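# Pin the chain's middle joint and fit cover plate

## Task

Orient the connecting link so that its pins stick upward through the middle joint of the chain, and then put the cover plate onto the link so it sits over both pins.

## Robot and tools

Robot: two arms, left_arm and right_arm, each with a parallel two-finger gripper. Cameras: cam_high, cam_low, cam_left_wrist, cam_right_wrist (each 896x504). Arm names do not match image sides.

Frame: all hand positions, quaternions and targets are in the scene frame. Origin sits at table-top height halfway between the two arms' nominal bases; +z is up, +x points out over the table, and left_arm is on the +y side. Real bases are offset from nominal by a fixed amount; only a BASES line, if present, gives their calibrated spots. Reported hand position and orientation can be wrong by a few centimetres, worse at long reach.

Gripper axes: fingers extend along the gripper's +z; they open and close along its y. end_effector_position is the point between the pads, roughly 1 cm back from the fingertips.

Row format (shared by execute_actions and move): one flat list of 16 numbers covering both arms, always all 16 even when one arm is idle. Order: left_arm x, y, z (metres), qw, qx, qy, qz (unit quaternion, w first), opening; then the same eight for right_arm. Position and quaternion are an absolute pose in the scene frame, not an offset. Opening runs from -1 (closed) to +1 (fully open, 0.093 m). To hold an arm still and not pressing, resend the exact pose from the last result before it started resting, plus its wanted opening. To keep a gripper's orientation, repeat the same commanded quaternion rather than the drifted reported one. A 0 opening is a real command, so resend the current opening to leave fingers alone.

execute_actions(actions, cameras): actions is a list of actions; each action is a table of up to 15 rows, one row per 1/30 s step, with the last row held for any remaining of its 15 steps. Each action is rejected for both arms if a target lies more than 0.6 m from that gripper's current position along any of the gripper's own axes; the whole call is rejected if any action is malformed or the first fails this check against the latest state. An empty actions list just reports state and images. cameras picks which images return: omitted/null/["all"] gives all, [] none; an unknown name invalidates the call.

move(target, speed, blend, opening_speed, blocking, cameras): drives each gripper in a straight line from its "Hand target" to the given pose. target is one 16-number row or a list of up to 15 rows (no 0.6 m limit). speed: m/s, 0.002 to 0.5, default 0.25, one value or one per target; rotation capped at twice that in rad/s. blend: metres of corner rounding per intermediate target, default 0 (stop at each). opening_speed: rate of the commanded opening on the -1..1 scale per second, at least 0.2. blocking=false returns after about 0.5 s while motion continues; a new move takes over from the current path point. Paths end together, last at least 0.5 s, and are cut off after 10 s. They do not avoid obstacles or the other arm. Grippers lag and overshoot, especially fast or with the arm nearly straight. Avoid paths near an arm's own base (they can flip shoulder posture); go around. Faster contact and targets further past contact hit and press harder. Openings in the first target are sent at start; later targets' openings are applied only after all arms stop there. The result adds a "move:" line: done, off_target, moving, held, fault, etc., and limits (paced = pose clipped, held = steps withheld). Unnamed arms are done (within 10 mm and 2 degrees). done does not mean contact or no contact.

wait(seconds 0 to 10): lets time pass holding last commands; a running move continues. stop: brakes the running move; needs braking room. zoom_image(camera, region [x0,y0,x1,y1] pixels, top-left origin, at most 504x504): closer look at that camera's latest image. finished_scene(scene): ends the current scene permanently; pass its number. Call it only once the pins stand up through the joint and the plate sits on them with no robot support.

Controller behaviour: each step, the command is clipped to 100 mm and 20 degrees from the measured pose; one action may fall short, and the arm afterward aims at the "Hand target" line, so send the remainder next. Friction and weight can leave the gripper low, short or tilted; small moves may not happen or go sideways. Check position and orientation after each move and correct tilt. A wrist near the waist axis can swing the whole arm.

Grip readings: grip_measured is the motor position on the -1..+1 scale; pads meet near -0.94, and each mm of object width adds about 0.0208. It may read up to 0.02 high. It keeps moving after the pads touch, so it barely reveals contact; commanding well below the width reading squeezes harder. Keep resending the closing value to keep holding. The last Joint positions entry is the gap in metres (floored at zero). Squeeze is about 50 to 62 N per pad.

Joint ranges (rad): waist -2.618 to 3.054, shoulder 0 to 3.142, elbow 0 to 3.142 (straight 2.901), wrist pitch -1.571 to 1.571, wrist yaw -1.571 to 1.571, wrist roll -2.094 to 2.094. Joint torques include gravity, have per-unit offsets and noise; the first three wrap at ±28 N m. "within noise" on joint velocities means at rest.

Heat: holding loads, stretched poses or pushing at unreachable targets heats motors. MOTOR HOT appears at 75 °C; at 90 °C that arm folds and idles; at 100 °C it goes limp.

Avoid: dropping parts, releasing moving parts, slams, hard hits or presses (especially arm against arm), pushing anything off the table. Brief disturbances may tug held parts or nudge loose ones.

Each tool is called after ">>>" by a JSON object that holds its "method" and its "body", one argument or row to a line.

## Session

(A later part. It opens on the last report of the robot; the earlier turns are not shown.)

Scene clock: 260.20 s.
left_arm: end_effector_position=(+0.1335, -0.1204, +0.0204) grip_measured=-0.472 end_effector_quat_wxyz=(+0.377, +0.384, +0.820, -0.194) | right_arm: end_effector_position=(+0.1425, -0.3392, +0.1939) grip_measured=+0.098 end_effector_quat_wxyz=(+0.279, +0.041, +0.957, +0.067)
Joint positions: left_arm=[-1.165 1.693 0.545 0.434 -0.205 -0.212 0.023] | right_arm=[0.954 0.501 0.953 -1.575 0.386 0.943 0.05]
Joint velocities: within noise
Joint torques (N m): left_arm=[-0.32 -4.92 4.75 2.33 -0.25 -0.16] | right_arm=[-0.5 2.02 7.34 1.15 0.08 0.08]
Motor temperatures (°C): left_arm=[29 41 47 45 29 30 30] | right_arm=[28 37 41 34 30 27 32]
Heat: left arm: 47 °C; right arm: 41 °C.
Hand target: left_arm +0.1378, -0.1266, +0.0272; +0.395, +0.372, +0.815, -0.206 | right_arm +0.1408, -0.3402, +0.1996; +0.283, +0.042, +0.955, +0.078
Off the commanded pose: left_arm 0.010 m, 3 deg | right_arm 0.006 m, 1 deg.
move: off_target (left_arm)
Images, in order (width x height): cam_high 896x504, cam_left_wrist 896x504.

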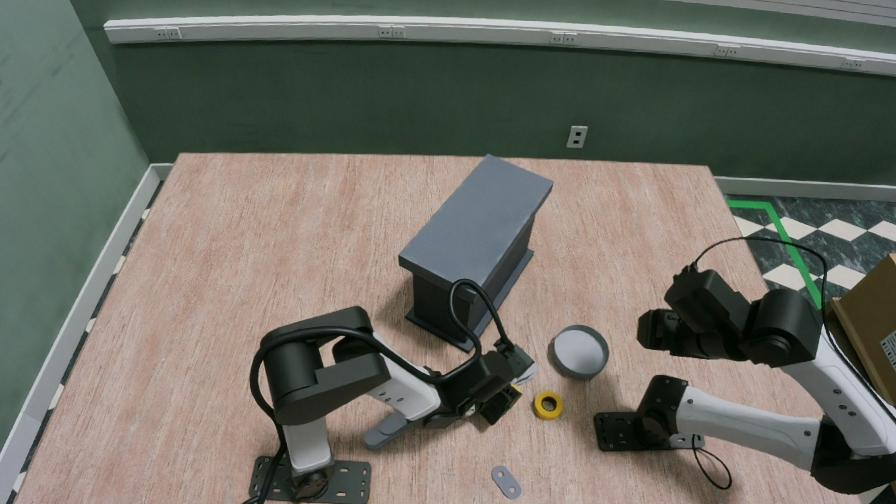

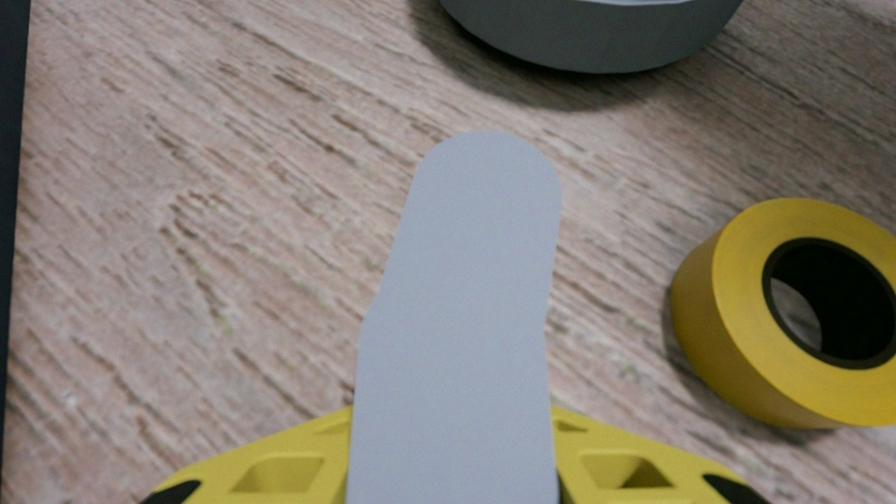

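>>> {"method": "move", "body": {
  "target": [
    [0.138,-0.127,0.022,0.3959,0.3714,0.8145,-0.2060,-0.65,0.1407,-0.3402,0.1997,0.283,0.042,0.955,0.078,0.1],
    [0.138,-0.127,0.0221,0.3959,0.3714,0.8145,-0.2060,-0.1,0.1407,-0.3402,0.1997,0.283,0.042,0.955,0.078,0.1]
  ],
  "speed": 0.04,
  "opening_speed": 0.5,
  "cameras": ["cam_left_wrist","cam_high"]
}}

Scene clock: 264.20 s.
left_arm: end_effector_position=(+0.1380, -0.1294, +0.0277) grip_measured=-0.102 end_effector_quat_wxyz=(+0.398, +0.375, +0.810, -0.211) | right_arm: end_effector_position=(+0.1425, -0.3392, +0.1939) grip_measured=+0.098 end_effector_quat_wxyz=(+0.279, +0.041, +0.957, +0.067)
Joint positions: left_arm=[-1.165 1.713 0.544 0.515 -0.209 -0.212 0.04] | right_arm=[0.954 0.501 0.953 -1.575 0.386 0.943 0.05]
Joint velocities: within noise
Joint torques (N m): left_arm=[-0.34 -4.77 4.3 1.88 -0.22 -0.14] | right_arm=[-0.5 2 7.32 1.15 0.08 0.08]
Motor temperatures (°C): left_arm=[29 40 47 46 29 30 30] | right_arm=[28 37 41 34 30 27 32]
Heat: left arm: 47 °C; right arm: 41 °C.
Hand target: left_arm +0.1379, -0.1269, +0.0222; +0.396, +0.371, +0.814, -0.206 | right_arm +0.1408, -0.3402, +0.1996; +0.283, +0.042, +0.955, +0.078
Off the commanded pose: left_arm 0.006 m, 1 deg | right_arm 0.006 m, 1 deg.
move: done
Images, in order (width x height): cam_high 896x504, cam_left_wrist 896x504.

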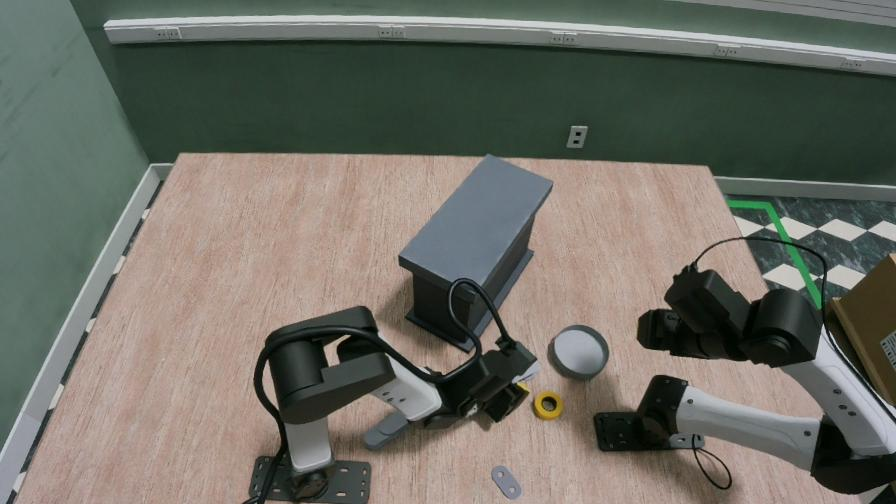

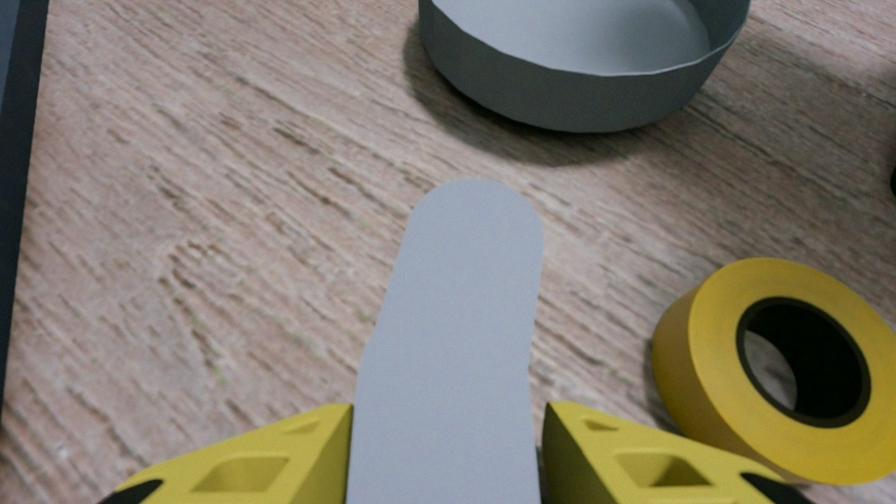

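>>> {"method": "move", "body": {
  "target": [
    [0.140,-0.125,0.026,0.3959,0.3714,0.8145,-0.2060,0.02,0.1407,-0.3402,0.1997,0.283,0.042,0.955,0.078,0.1],
    [0.091,-0.061,0.090,0.3959,0.3714,0.8145,-0.2060,0.02,0.1407,-0.3402,0.1997,0.283,0.042,0.955,0.078,0.1],
    [0.075,-0.02,0.16,0.4310,0.3179,0.8281,-0.1655,0.02,0.1407,-0.3402,0.1997,0.283,0.042,0.955,0.078,0.1]
  ],
  "speed": [0.05,0.08,0.15],
  "blend": [0,0.015,0]
}}

Scene clock: 268.33 s.
left_arm: end_effector_position=(+0.0748, -0.0199, +0.1546) grip_measured=+0.018 end_effector_quat_wxyz=(+0.430, +0.323, +0.826, -0.166) | right_arm: end_effector_position=(+0.1425, -0.3392, +0.1939) grip_measured=+0.098 end_effector_quat_wxyz=(+0.279, +0.041, +0.957, +0.067)
Joint positions: left_arm=[-1.432 0.857 0.572 -0.46 -0.56 -0.453 0.046] | right_arm=[0.954 0.501 0.953 -1.575 0.386 0.943 0.05]
Joint velocities: within noise
Joint torques (N m): left_arm=[-0.64 -0.44 8.7 1.42 -0.35 -0.2] | right_arm=[-0.49 1.99 7.35 1.15 0.08 0.08]
Motor temperatures (°C): left_arm=[29 40 47 46 29 30 29] | right_arm=[28 37 41 34 30 27 32]
Heat: left arm: 47 °C; right arm: 41 °C.
Hand target: left_arm +0.0750, -0.0201, +0.1600; +0.431, +0.318, +0.828, -0.166 | right_arm +0.1408, -0.3402, +0.1996; +0.283, +0.042, +0.955, +0.078
Off the commanded pose: left_arm 0.005 m, 1 deg | right_arm 0.006 m, 1 deg.
move: done

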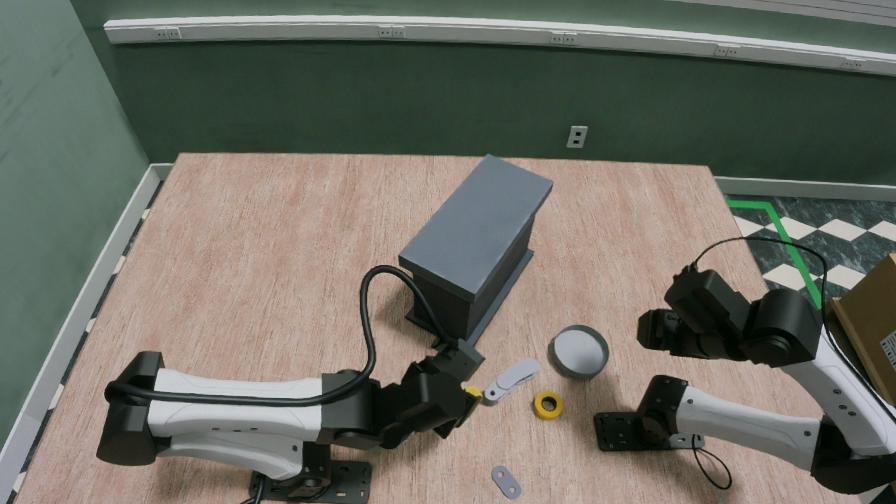

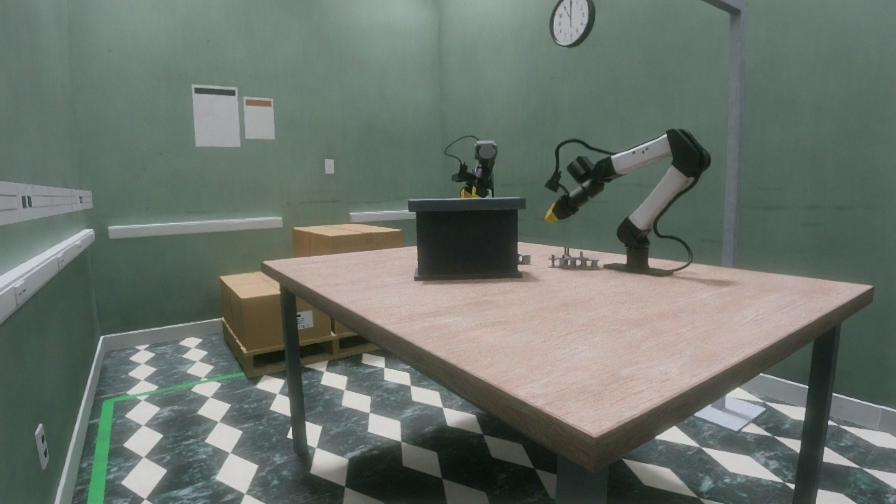

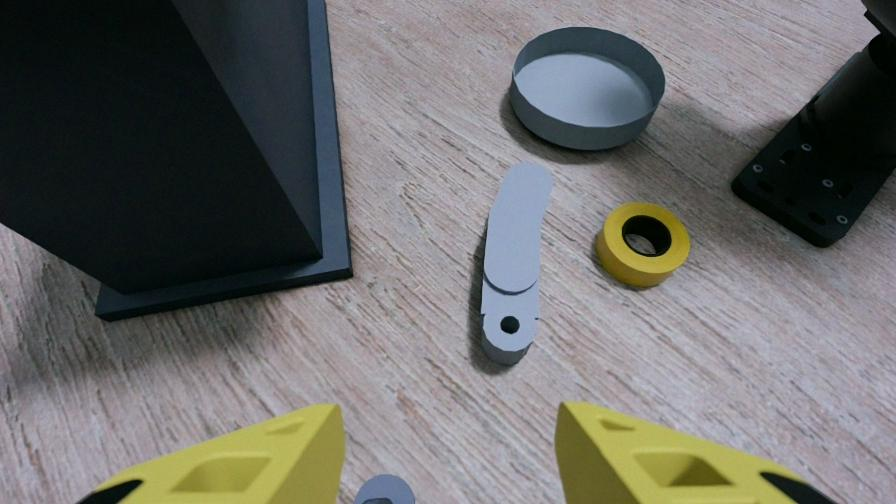

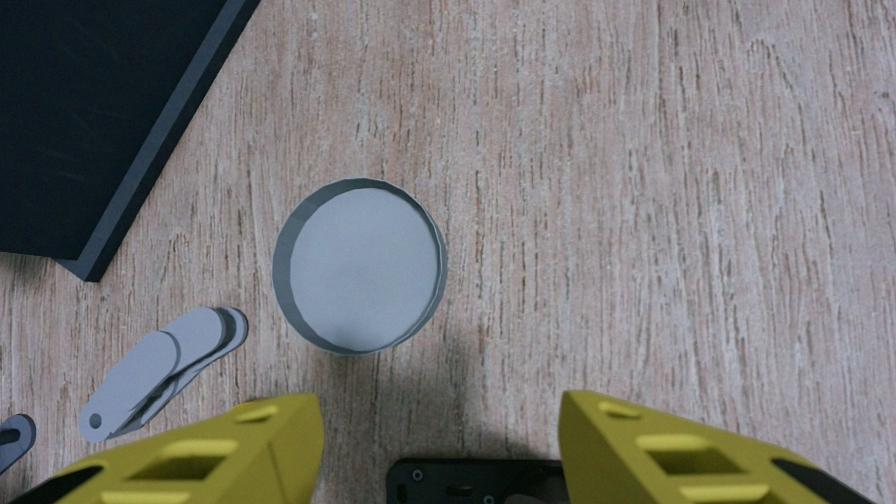

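>>> {"method": "move", "body": {
  "target": [
    [0.03,0.15,0.20,0.4310,0.3179,0.8281,-0.1655,0.0,0.15,-0.25,0.17,0.169,-0.524,0.833,0.0405,0.1],
    [0.03,0.15,0.20,0.4310,0.3179,0.8281,-0.1655,0.0,0.137,-0.1155,0.105,0.0,-0.9063,0.4226,0.0,0.1]
  ],
  "speed": [0.2,0.15]
}}

Scene clock: 280.50 s.
left_arm: end_effector_position=(+0.0310, +0.1511, +0.2011) grip_measured=+0.001 end_effector_quat_wxyz=(+0.428, +0.313, +0.832, -0.164) | right_arm: end_effector_position=(+0.1372, -0.1211, +0.1033) grip_measured=+0.098 end_effector_quat_wxyz=(+0.001, +0.903, -0.430, +0.001)
Joint positions: left_arm=[-0.544 0.102 0.788 -1.31 0.135 0.09 0.045] | right_arm=[1.216 1.552 1.186 -1.206 0.001 -1.043 0.05]
Joint velocities: within noise
Joint torques (N m): left_arm=[0.31 3.62 4.01 1.9 0.15 0.11] | right_arm=[0.54 -5.04 8.25 0.35 -0.15 0.09]
Motor temperatures (°C): left_arm=[29 38 47 45 29 30 29] | right_arm=[28 37 41 34 30 27 32]
Heat: left arm: 47 °C; right arm: 41 °C.
Hand target: left_arm +0.0300, +0.1500, +0.2000; +0.431, +0.318, +0.828, -0.166 | right_arm +0.1369, -0.1156, +0.1050; +0.000, +0.906, -0.423, +0.000
Off the commanded pose: left_arm 0.002 m, 1 deg | right_arm 0.006 m, 1 deg.
shoulder posture changed (left arm): the wrist came as close to joint 1's axis as it can, and the arm is now in the other of its two shoulder postures.
move: done

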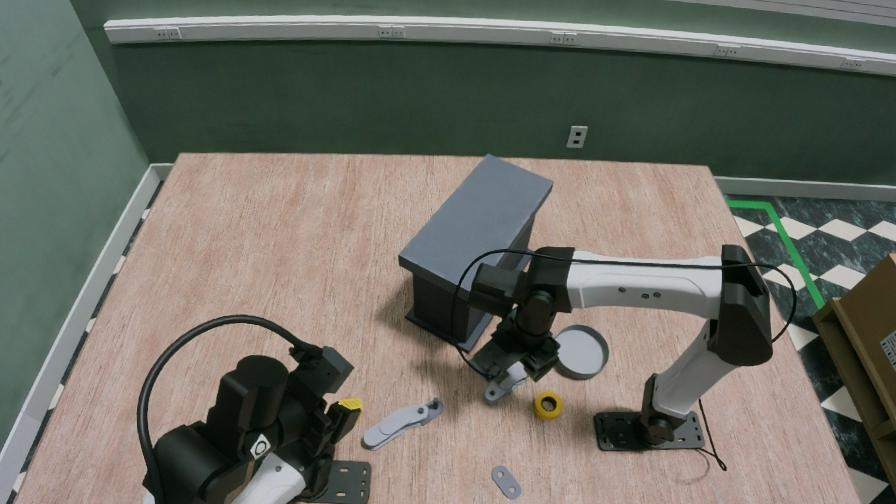

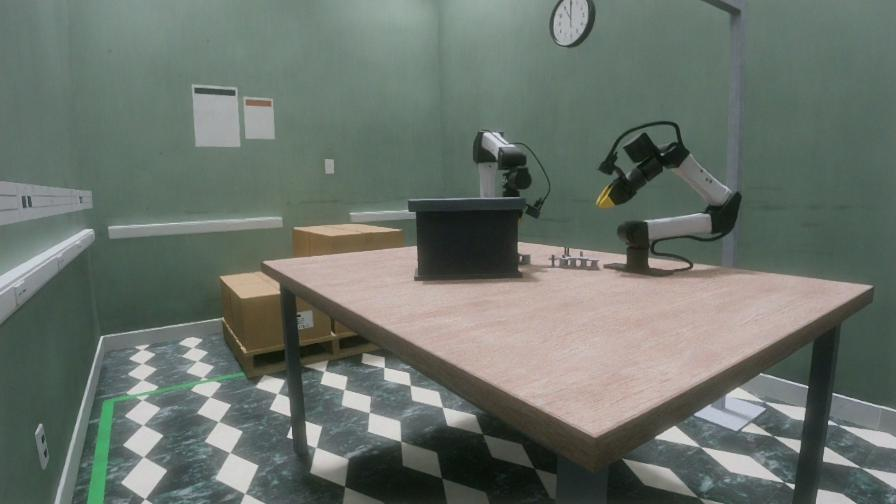

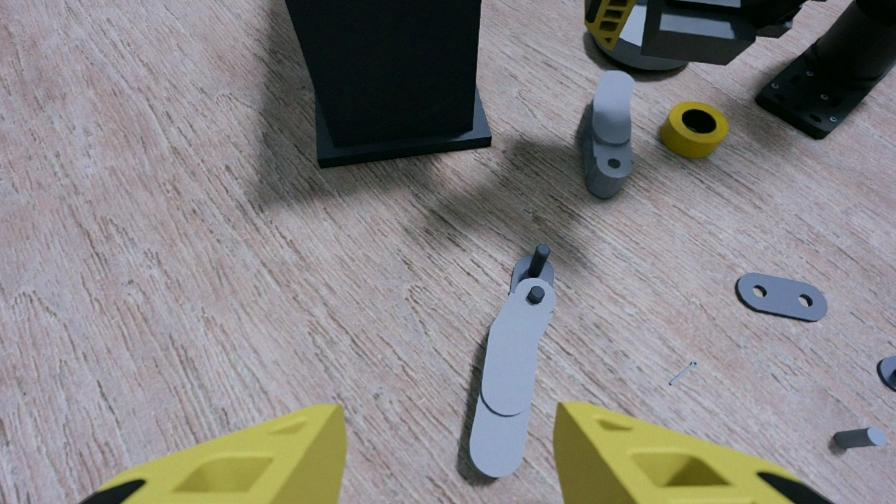

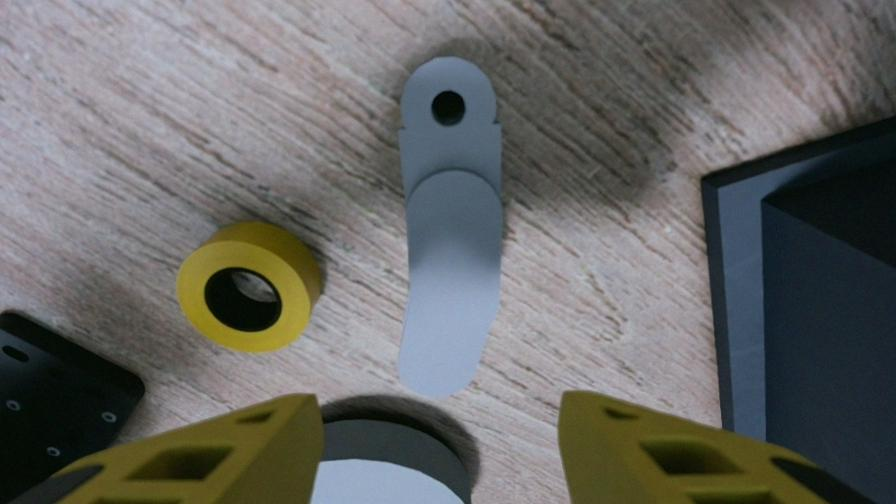

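>>> {"method": "move", "body": {
  "target": [0.03,0.15,0.20,0.4310,0.3179,0.8281,-0.1655,0.0,0.135,-0.111,0.055,0.0,-0.9063,0.4226,0.0,-0.05],
  "speed": 0.08,
  "cameras": ["cam_left_wrist","cam_right_wrist"]
}}

Scene clock: 283.17 s.
left_arm: end_effector_position=(+0.0310, +0.1511, +0.2011) grip_measured=+0.001 end_effector_quat_wxyz=(+0.428, +0.313, +0.832, -0.164) | right_arm: end_effector_position=(+0.1380, -0.1097, +0.0619) grip_measured=-0.047 end_effector_quat_wxyz=(-0.009, +0.905, -0.425, +0.000)
Joint positions: left_arm=[-0.544 0.102 0.788 -1.31 0.135 0.09 0.045] | right_arm=[1.228 1.608 1.074 -1.018 0.001 -1.044 0.043]
Joint velocities: within noise
Joint torques (N m): left_arm=[0.32 3.62 4.01 1.9 0.14 0.11] | right_arm=[0.55 -5.53 5.23 0.51 -0.15 0.2]
Motor temperatures (°C): left_arm=[29 38 47 45 29 30 29] | right_arm=[28 37 41 33 30 27 32]
Heat: left arm: 47 °C; right arm: 41 °C.
Hand target: left_arm +0.0300, +0.1500, +0.2000; +0.431, +0.318, +0.828, -0.166 | right_arm +0.1350, -0.1111, +0.0551; +0.000, +0.906, -0.423, +0.000
Off the commanded pose: left_arm 0.002 m, 1 deg | right_arm 0.008 m, 1 deg.
move: done
Images, in order (width x height): cam_left_wrist 896x504, cam_right_wrist 896x504.

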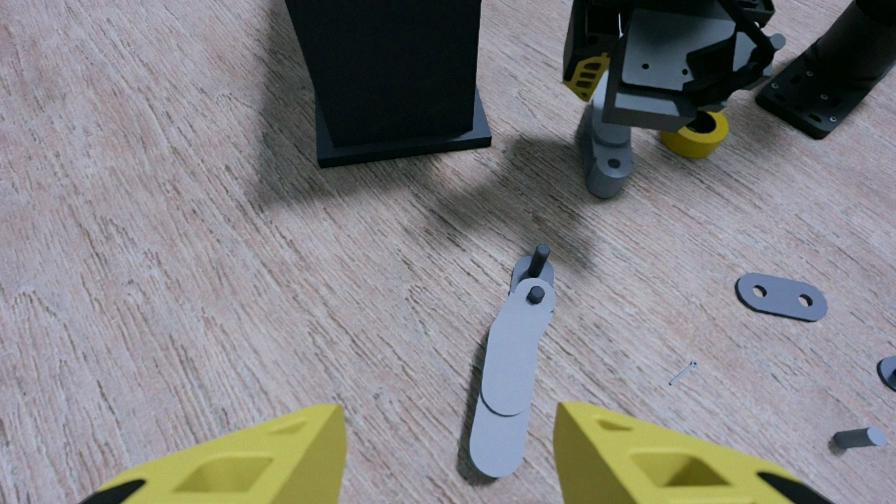

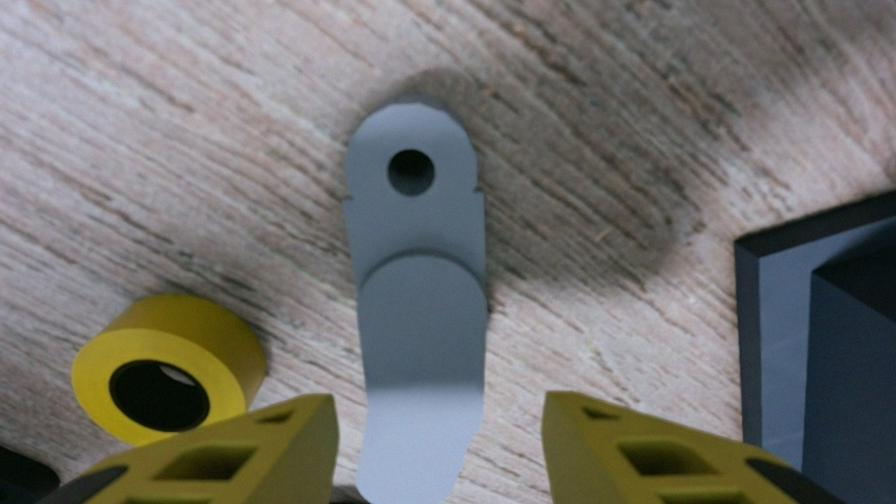

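>>> {"method": "move", "body": {
  "target": [0.03,0.15,0.20,0.4310,0.3179,0.8281,-0.1655,0.0,0.1315,-0.1145,0.045,0.0,-0.9063,0.4226,0.0,-0.05],
  "speed": 0.08,
  "cameras": ["cam_left_wrist","cam_right_wrist"]
}}

Scene clock: 284.60 s.
left_arm: end_effector_position=(+0.0310, +0.1511, +0.2011) grip_measured=+0.001 end_effector_quat_wxyz=(+0.428, +0.313, +0.832, -0.164) | right_arm: end_effector_position=(+0.1346, -0.1128, +0.0513) grip_measured=-0.047 end_effector_quat_wxyz=(-0.008, +0.906, -0.422, +0.000)
Joint positions: left_arm=[-0.544 0.102 0.788 -1.31 0.135 0.09 0.045] | right_arm=[1.236 1.608 1.03 -0.976 0.001 -1.042 0.043]
Joint velocities: within noise
Joint torques (N m): left_arm=[0.32 3.63 3.99 1.9 0.15 0.11] | right_arm=[0.57 -5.75 5.03 0.5 -0.15 0.25]
Motor temperatures (°C): left_arm=[29 38 47 45 29 30 29] | right_arm=[28 37 41 33 30 27 32]
Heat: left arm: 47 °C; right arm: 41 °C.
Hand target: left_arm +0.0300, +0.1500, +0.2000; +0.431, +0.318, +0.828, -0.166 | right_arm +0.1315, -0.1147, +0.0451; +0.000, +0.906, -0.423, +0.000
Off the commanded pose: left_arm 0.002 m, 1 deg | right_arm 0.007 m, 1 deg.
move: done
Images, in order (width x height): cam_left_wrist 896x504, cam_right_wrist 896x504.

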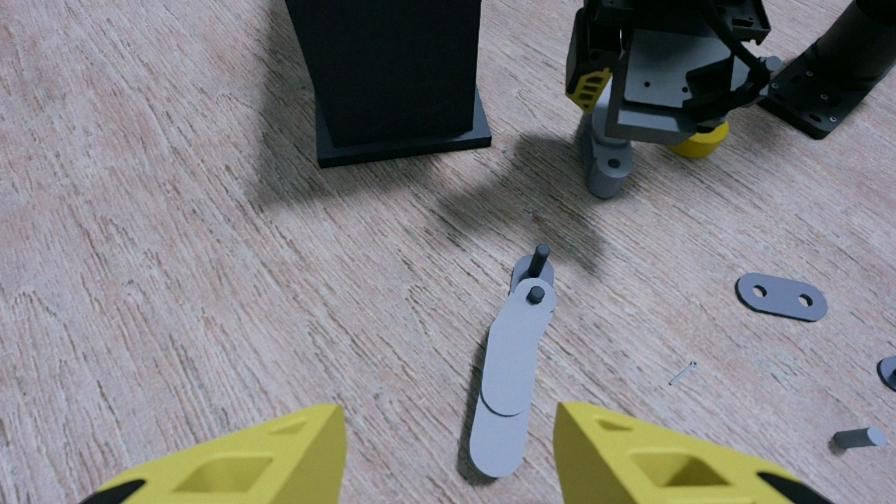

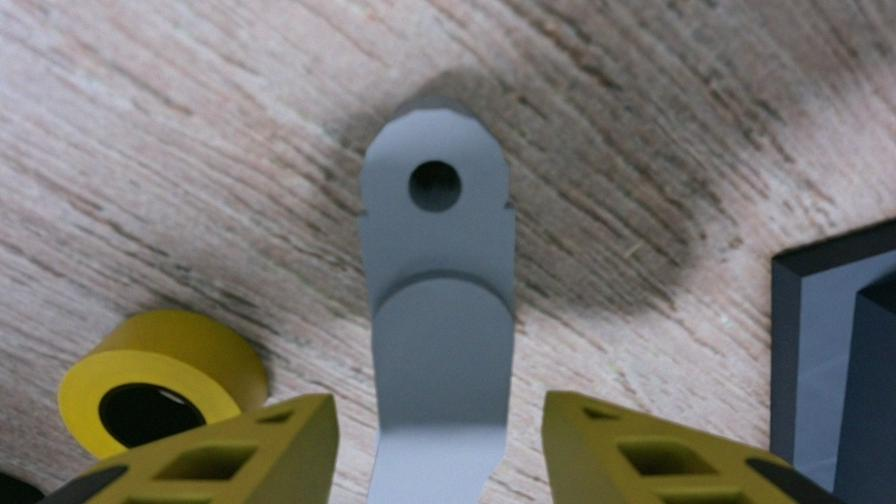

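>>> {"method": "move", "body": {
  "target": [0.03,0.15,0.20,0.4310,0.3179,0.8281,-0.1655,0.0,0.1315,-0.1145,0.017,0.0,-0.9063,0.4226,0.0,-0.05],
  "speed": 0.05,
  "cameras": ["cam_left_wrist","cam_right_wrist"]
}}

Scene clock: 286.17 s.
left_arm: end_effector_position=(+0.0310, +0.1511, +0.2011) grip_measured=+0.001 end_effector_quat_wxyz=(+0.428, +0.313, +0.832, -0.164) | right_arm: end_effector_position=(+0.1349, -0.1122, +0.0240) grip_measured=-0.047 end_effector_quat_wxyz=(-0.010, +0.906, -0.422, +0.000)
Joint positions: left_arm=[-0.544 0.102 0.788 -1.31 0.135 0.09 0.045] | right_arm=[1.236 1.65 0.957 -0.858 0.001 -1.042 0.043]
Joint velocities: within noise
Joint torques (N m): left_arm=[0.31 3.62 4.03 1.9 0.14 0.11] | right_arm=[0.58 -5.52 4.89 0.5 -0.15 0.25]
Motor temperatures (°C): left_arm=[29 38 47 45 29 30 29] | right_arm=[28 37 41 33 30 27 32]
Heat: left arm: 47 °C; right arm: 41 °C.
Hand target: left_arm +0.0300, +0.1500, +0.2000; +0.431, +0.318, +0.828, -0.166 | right_arm +0.1315, -0.1147, +0.0172; +0.000, +0.906, -0.423, +0.000
Off the commanded pose: left_arm 0.002 m, 1 deg | right_arm 0.008 m, 1 deg.
move: done
Images, in order (width x height): cam_left_wrist 896x504, cam_right_wrist 896x504.

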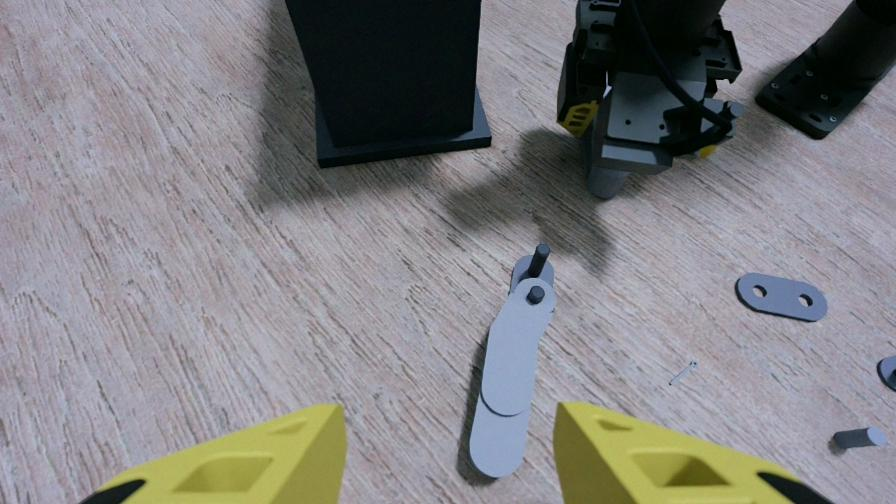

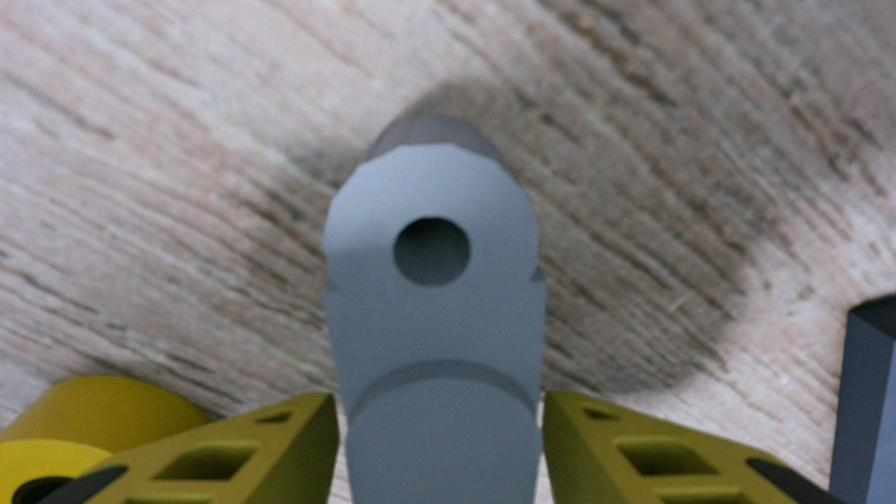

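>>> {"method": "move", "body": {
  "target": [0.03,0.15,0.20,0.4310,0.3179,0.8281,-0.1655,0.0,0.1315,-0.1145,0.017,0.0,-0.9063,0.4226,0.0,-0.65],
  "opening_speed": 0.6,
  "cameras": ["cam_right_wrist"]
}}

>>> {"method": "move", "body": {
  "target": [0.03,0.15,0.20,0.4310,0.3179,0.8281,-0.1655,0.0,0.1315,-0.1145,0.11,0.0,-0.9063,0.4226,0.0,-0.65],
  "speed": 0.1
}}

Scene clock: 287.73 s.
left_arm: end_effector_position=(+0.0310, +0.1511, +0.2011) grip_measured=+0.001 end_effector_quat_wxyz=(+0.428, +0.313, +0.832, -0.164) | right_arm: end_effector_position=(+0.1352, -0.1113, +0.0240) grip_measured=-0.452 end_effector_quat_wxyz=(-0.012, +0.906, -0.423, -0.001)
Joint positions: left_arm=[-0.544 0.102 0.788 -1.31 0.135 0.09 0.045] | right_arm=[1.236 1.65 0.957 -0.854 0.001 -1.041 0.024]
Joint velocities: within noise
Joint torques (N m): left_arm=[0.32 3.6 4 1.9 0.15 0.11] | right_arm=[0.57 -5.55 4.89 0.48 -0.15 0.25]
Motor temperatures (°C): left_arm=[29 37 47 45 29 30 29] | right_arm=[28 37 41 33 30 27 32]
Heat: left arm: 47 °C; right arm: 41 °C.
Hand target: left_arm +0.0300, +0.1500, +0.2000; +0.431, +0.318, +0.828, -0.166 | right_arm +0.1315, -0.1147, +0.0172; +0.000, +0.906, -0.423, +0.000
Off the commanded pose: left_arm 0.002 m, 1 deg | right_arm 0.009 m, 1 deg.
move: done
Images, in order (width x height): cam_right_wrist 896x504.

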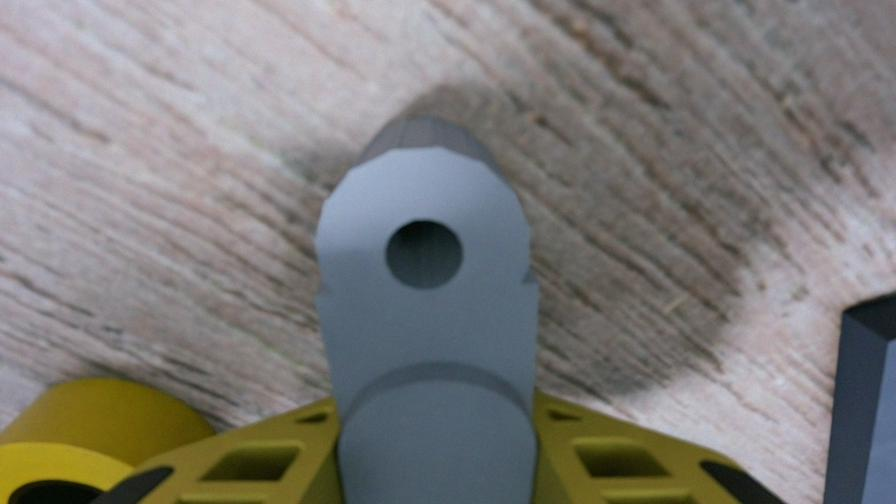

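Scene clock: 289.37 s.
left_arm: end_effector_position=(+0.0310, +0.1511, +0.2011) grip_measured=+0.001 end_effector_quat_wxyz=(+0.428, +0.313, +0.832, -0.164) | right_arm: end_effector_position=(+0.1319, -0.1205, +0.0931) grip_measured=-0.452 end_effector_quat_wxyz=(+0.024, +0.906, -0.423, +0.003)
Joint positions: left_arm=[-0.544 0.102 0.788 -1.31 0.135 0.09 0.045] | right_arm=[1.236 1.597 1.189 -1.212 0.001 -1.041 0.024]
Joint velocities: within noise
Joint torques (N m): left_arm=[0.32 3.6 3.99 1.9 0.15 0.11] | right_arm=[0.55 -10.47 8.95 0.11 -0.16 0.24]
Motor temperatures (°C): left_arm=[29 37 47 45 29 30 29] | right_arm=[28 37 41 33 30 27 32]
Heat: left arm: 47 °C; right arm: 41 °C.
Hand target: left_arm +0.0300, +0.1500, +0.2000; +0.431, +0.318, +0.828, -0.166 | right_arm +0.1314, -0.1149, +0.1095; +0.000, +0.906, -0.423, +0.000
Off the commanded pose: left_arm 0.002 m, 1 deg | right_arm 0.018 m, 3 deg.
move: off_target (right_arm)

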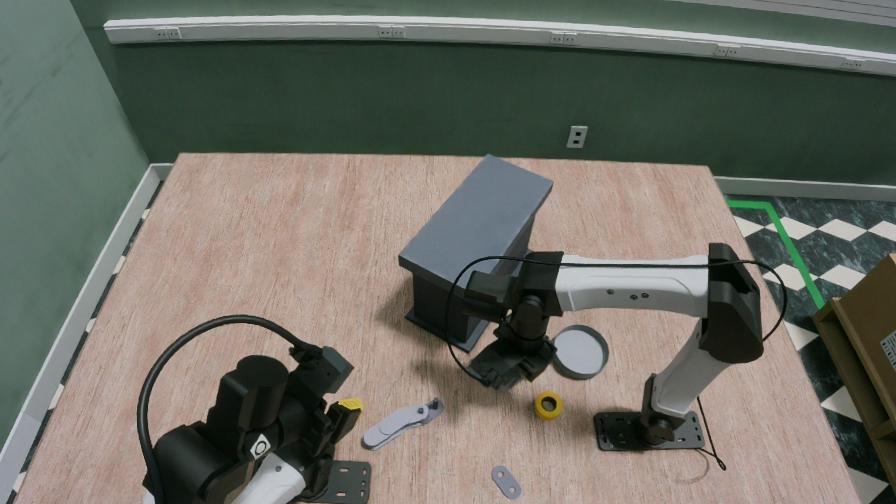

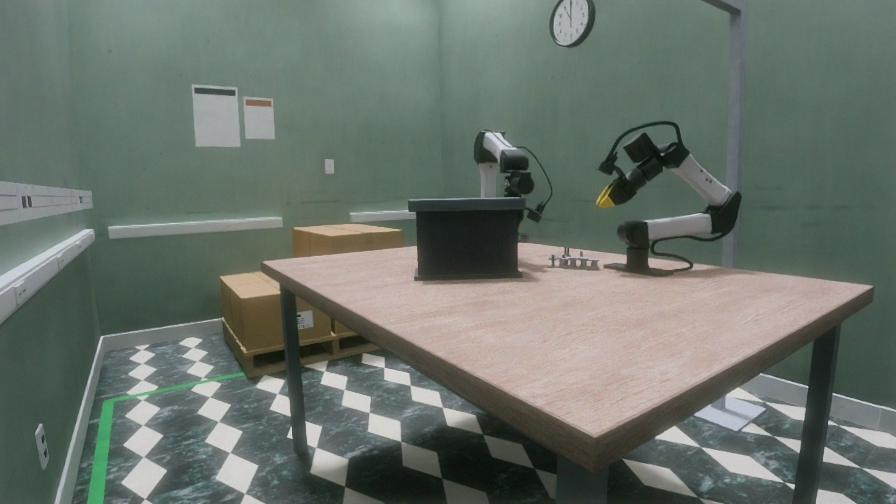

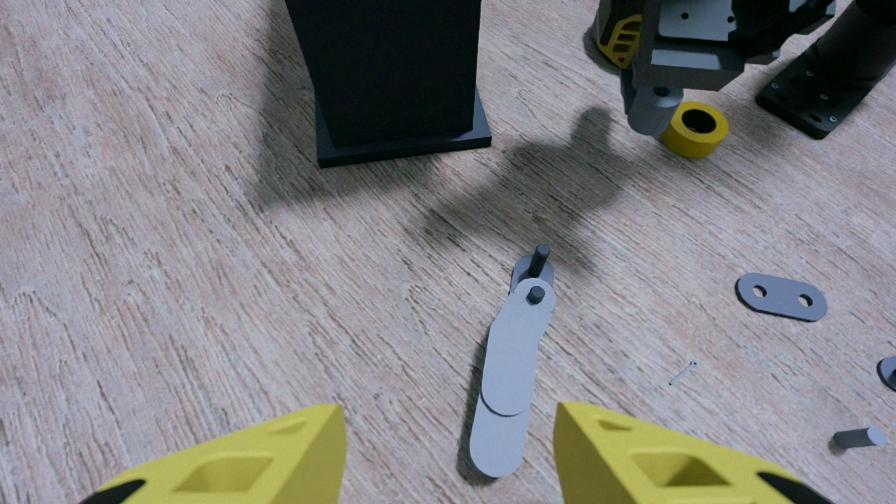

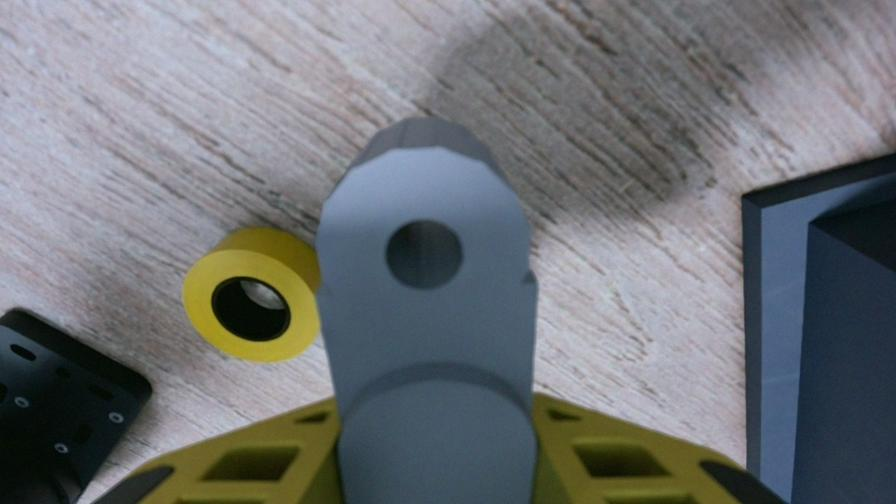

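>>> {"method": "move", "body": {
  "target": [0.03,0.15,0.20,0.4310,0.3179,0.8281,-0.1655,0.0,0.120,-0.008,0.11,0.0269,-0.9063,0.4226,0.0015,-0.65],
  "speed": 0.12
}}

Scene clock: 293.17 s.
left_arm: end_effector_position=(+0.0310, +0.1511, +0.2011) grip_measured=+0.001 end_effector_quat_wxyz=(+0.428, +0.313, +0.832, -0.164) | right_arm: end_effector_position=(+0.1188, -0.0149, +0.1040) grip_measured=-0.452 end_effector_quat_wxyz=(-0.019, +0.907, -0.420, -0.004)
Joint positions: left_arm=[-0.544 0.102 0.788 -1.31 0.135 0.09 0.045] | right_arm=[1.368 1.883 1.569 -1.219 0.001 -0.914 0.024]
Joint velocities: within noise
Joint torques (N m): left_arm=[0.29 3.63 4 1.91 0.14 0.11] | right_arm=[0.35 -9.22 9.54 0.37 -0.07 0.27]
Motor temperatures (°C): left_arm=[29 37 46 45 29 30 29] | right_arm=[28 38 41 33 30 27 32]
Heat: left arm: 46 °C; right arm: 41 °C.
Hand target: left_arm +0.0300, +0.1500, +0.2000; +0.431, +0.318, +0.828, -0.166 | right_arm +0.1199, -0.0082, +0.1099; -0.027, +0.906, -0.422, -0.002
Off the commanded pose: left_arm 0.002 m, 1 deg | right_arm 0.009 m, 1 deg.
move: done

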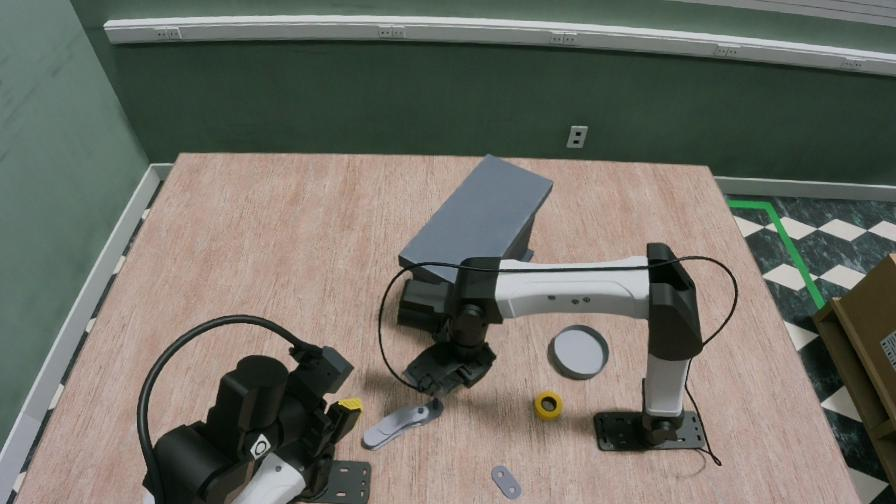

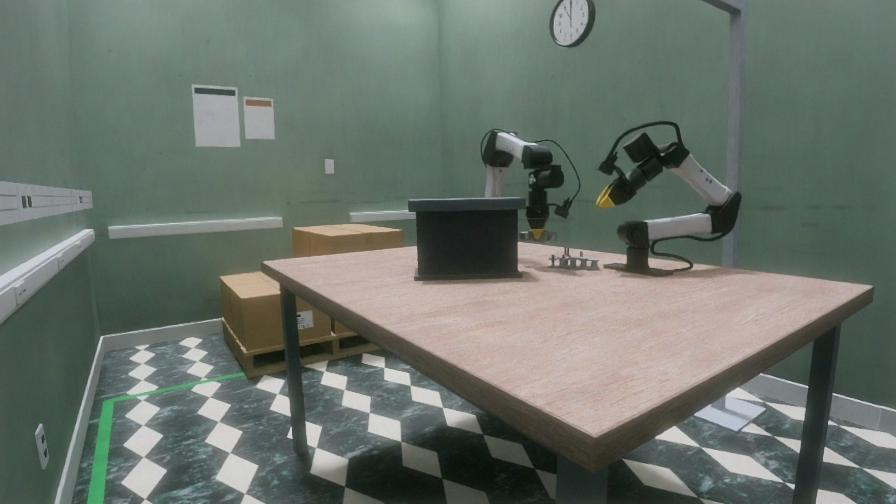

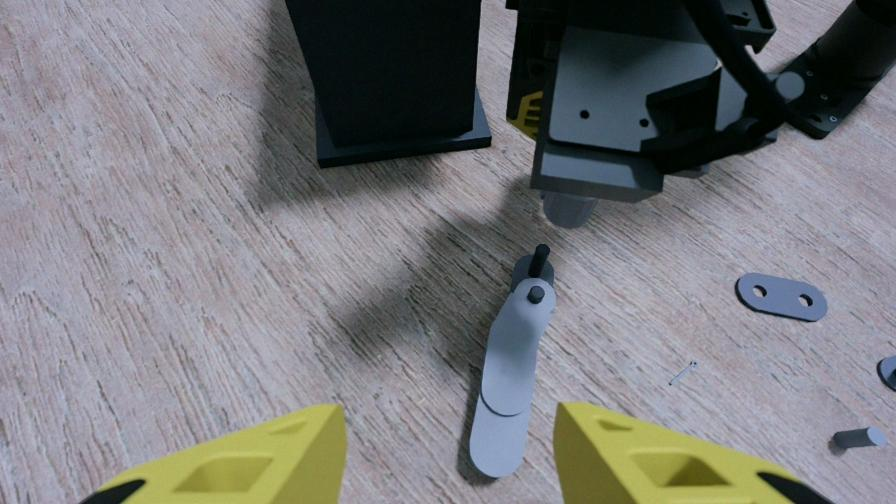

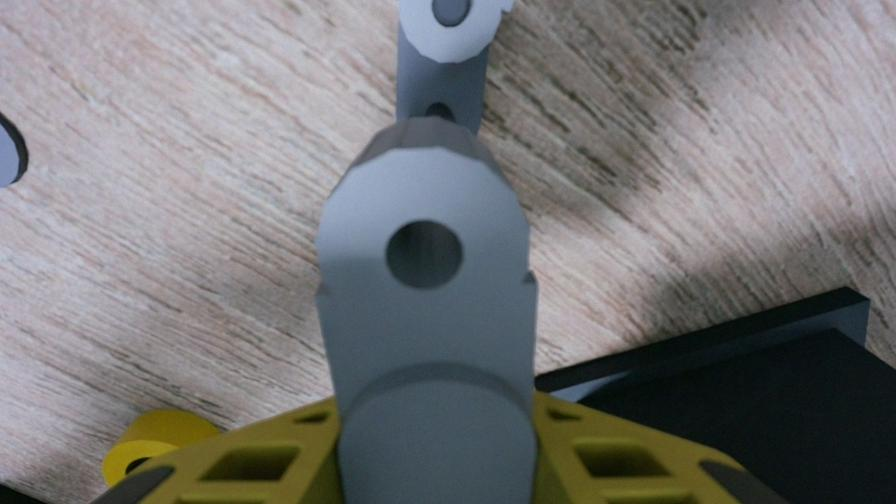

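>>> {"method": "move", "body": {
  "target": [0.03,0.15,0.20,0.4310,0.3179,0.8281,-0.1655,0.0,0.1205,-0.005,0.071,0.0190,-0.9063,0.4226,0.0013,-0.65],
  "speed": 0.06,
  "cameras": ["cam_left_wrist","cam_right_wrist"]
}}

Scene clock: 296.50 s.
left_arm: end_effector_position=(+0.0310, +0.1511, +0.2011) grip_measured=+0.001 end_effector_quat_wxyz=(+0.428, +0.313, +0.832, -0.164) | right_arm: end_effector_position=(+0.1207, -0.0064, +0.0746) grip_measured=-0.452 end_effector_quat_wxyz=(-0.019, +0.907, -0.421, -0.004)
Joint positions: left_arm=[-0.544 0.102 0.788 -1.31 0.135 0.09 0.045] | right_arm=[1.368 1.929 1.514 -1.116 0.001 -0.913 0.024]
Joint velocities: within noise
Joint torques (N m): left_arm=[0.32 3.6 4.01 1.9 0.15 0.11] | right_arm=[0.25 -9.78 6.16 0.54 -0.09 0.25]
Motor temperatures (°C): left_arm=[29 37 46 45 29 30 29] | right_arm=[28 38 42 33 30 27 32]
Heat: left arm: 46 °C; right arm: 42 °C.
Hand target: left_arm +0.0300, +0.1500, +0.2000; +0.431, +0.318, +0.828, -0.166 | right_arm +0.1205, -0.0049, +0.0711; -0.019, +0.906, -0.422, -0.001
Off the commanded pose: left_arm 0.002 m, 1 deg | right_arm 0.004 m, 0 deg.
move: done
Images, in order (width x height): cam_left_wrist 896x504, cam_right_wrist 896x504.

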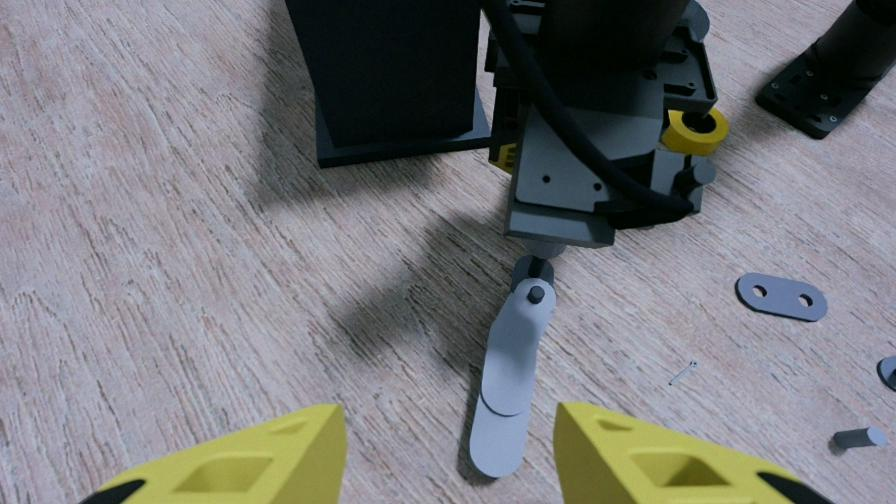

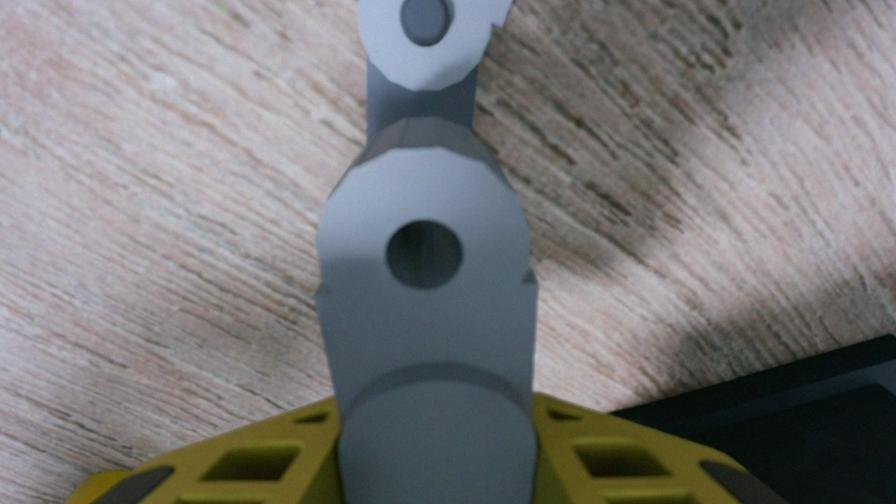

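>>> {"method": "zoom_image", "body": {
  "camera": "cam_left_wrist",
  "region": [460, 190, 620, 310]
}}

>>> {"method": "zoom_image", "body": {
  "camera": "cam_right_wrist",
  "region": [300, 0, 560, 150]
}}

Scaled by 3.150 from the camera's 896x504 image, which has a finer 1280x720 frame.

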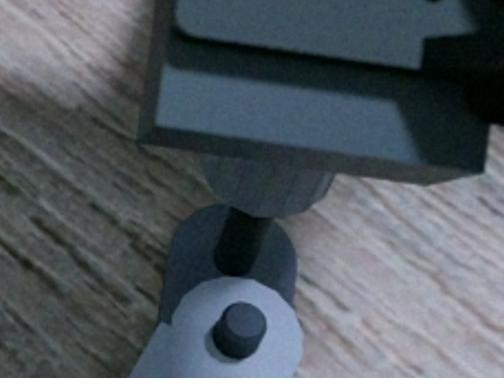

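Scaled by 1.938 from the camera's 896x504 image, which has a finer 1280x720 frame.

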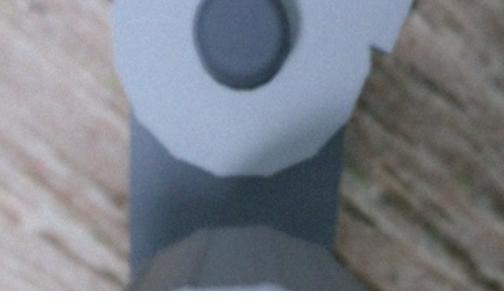

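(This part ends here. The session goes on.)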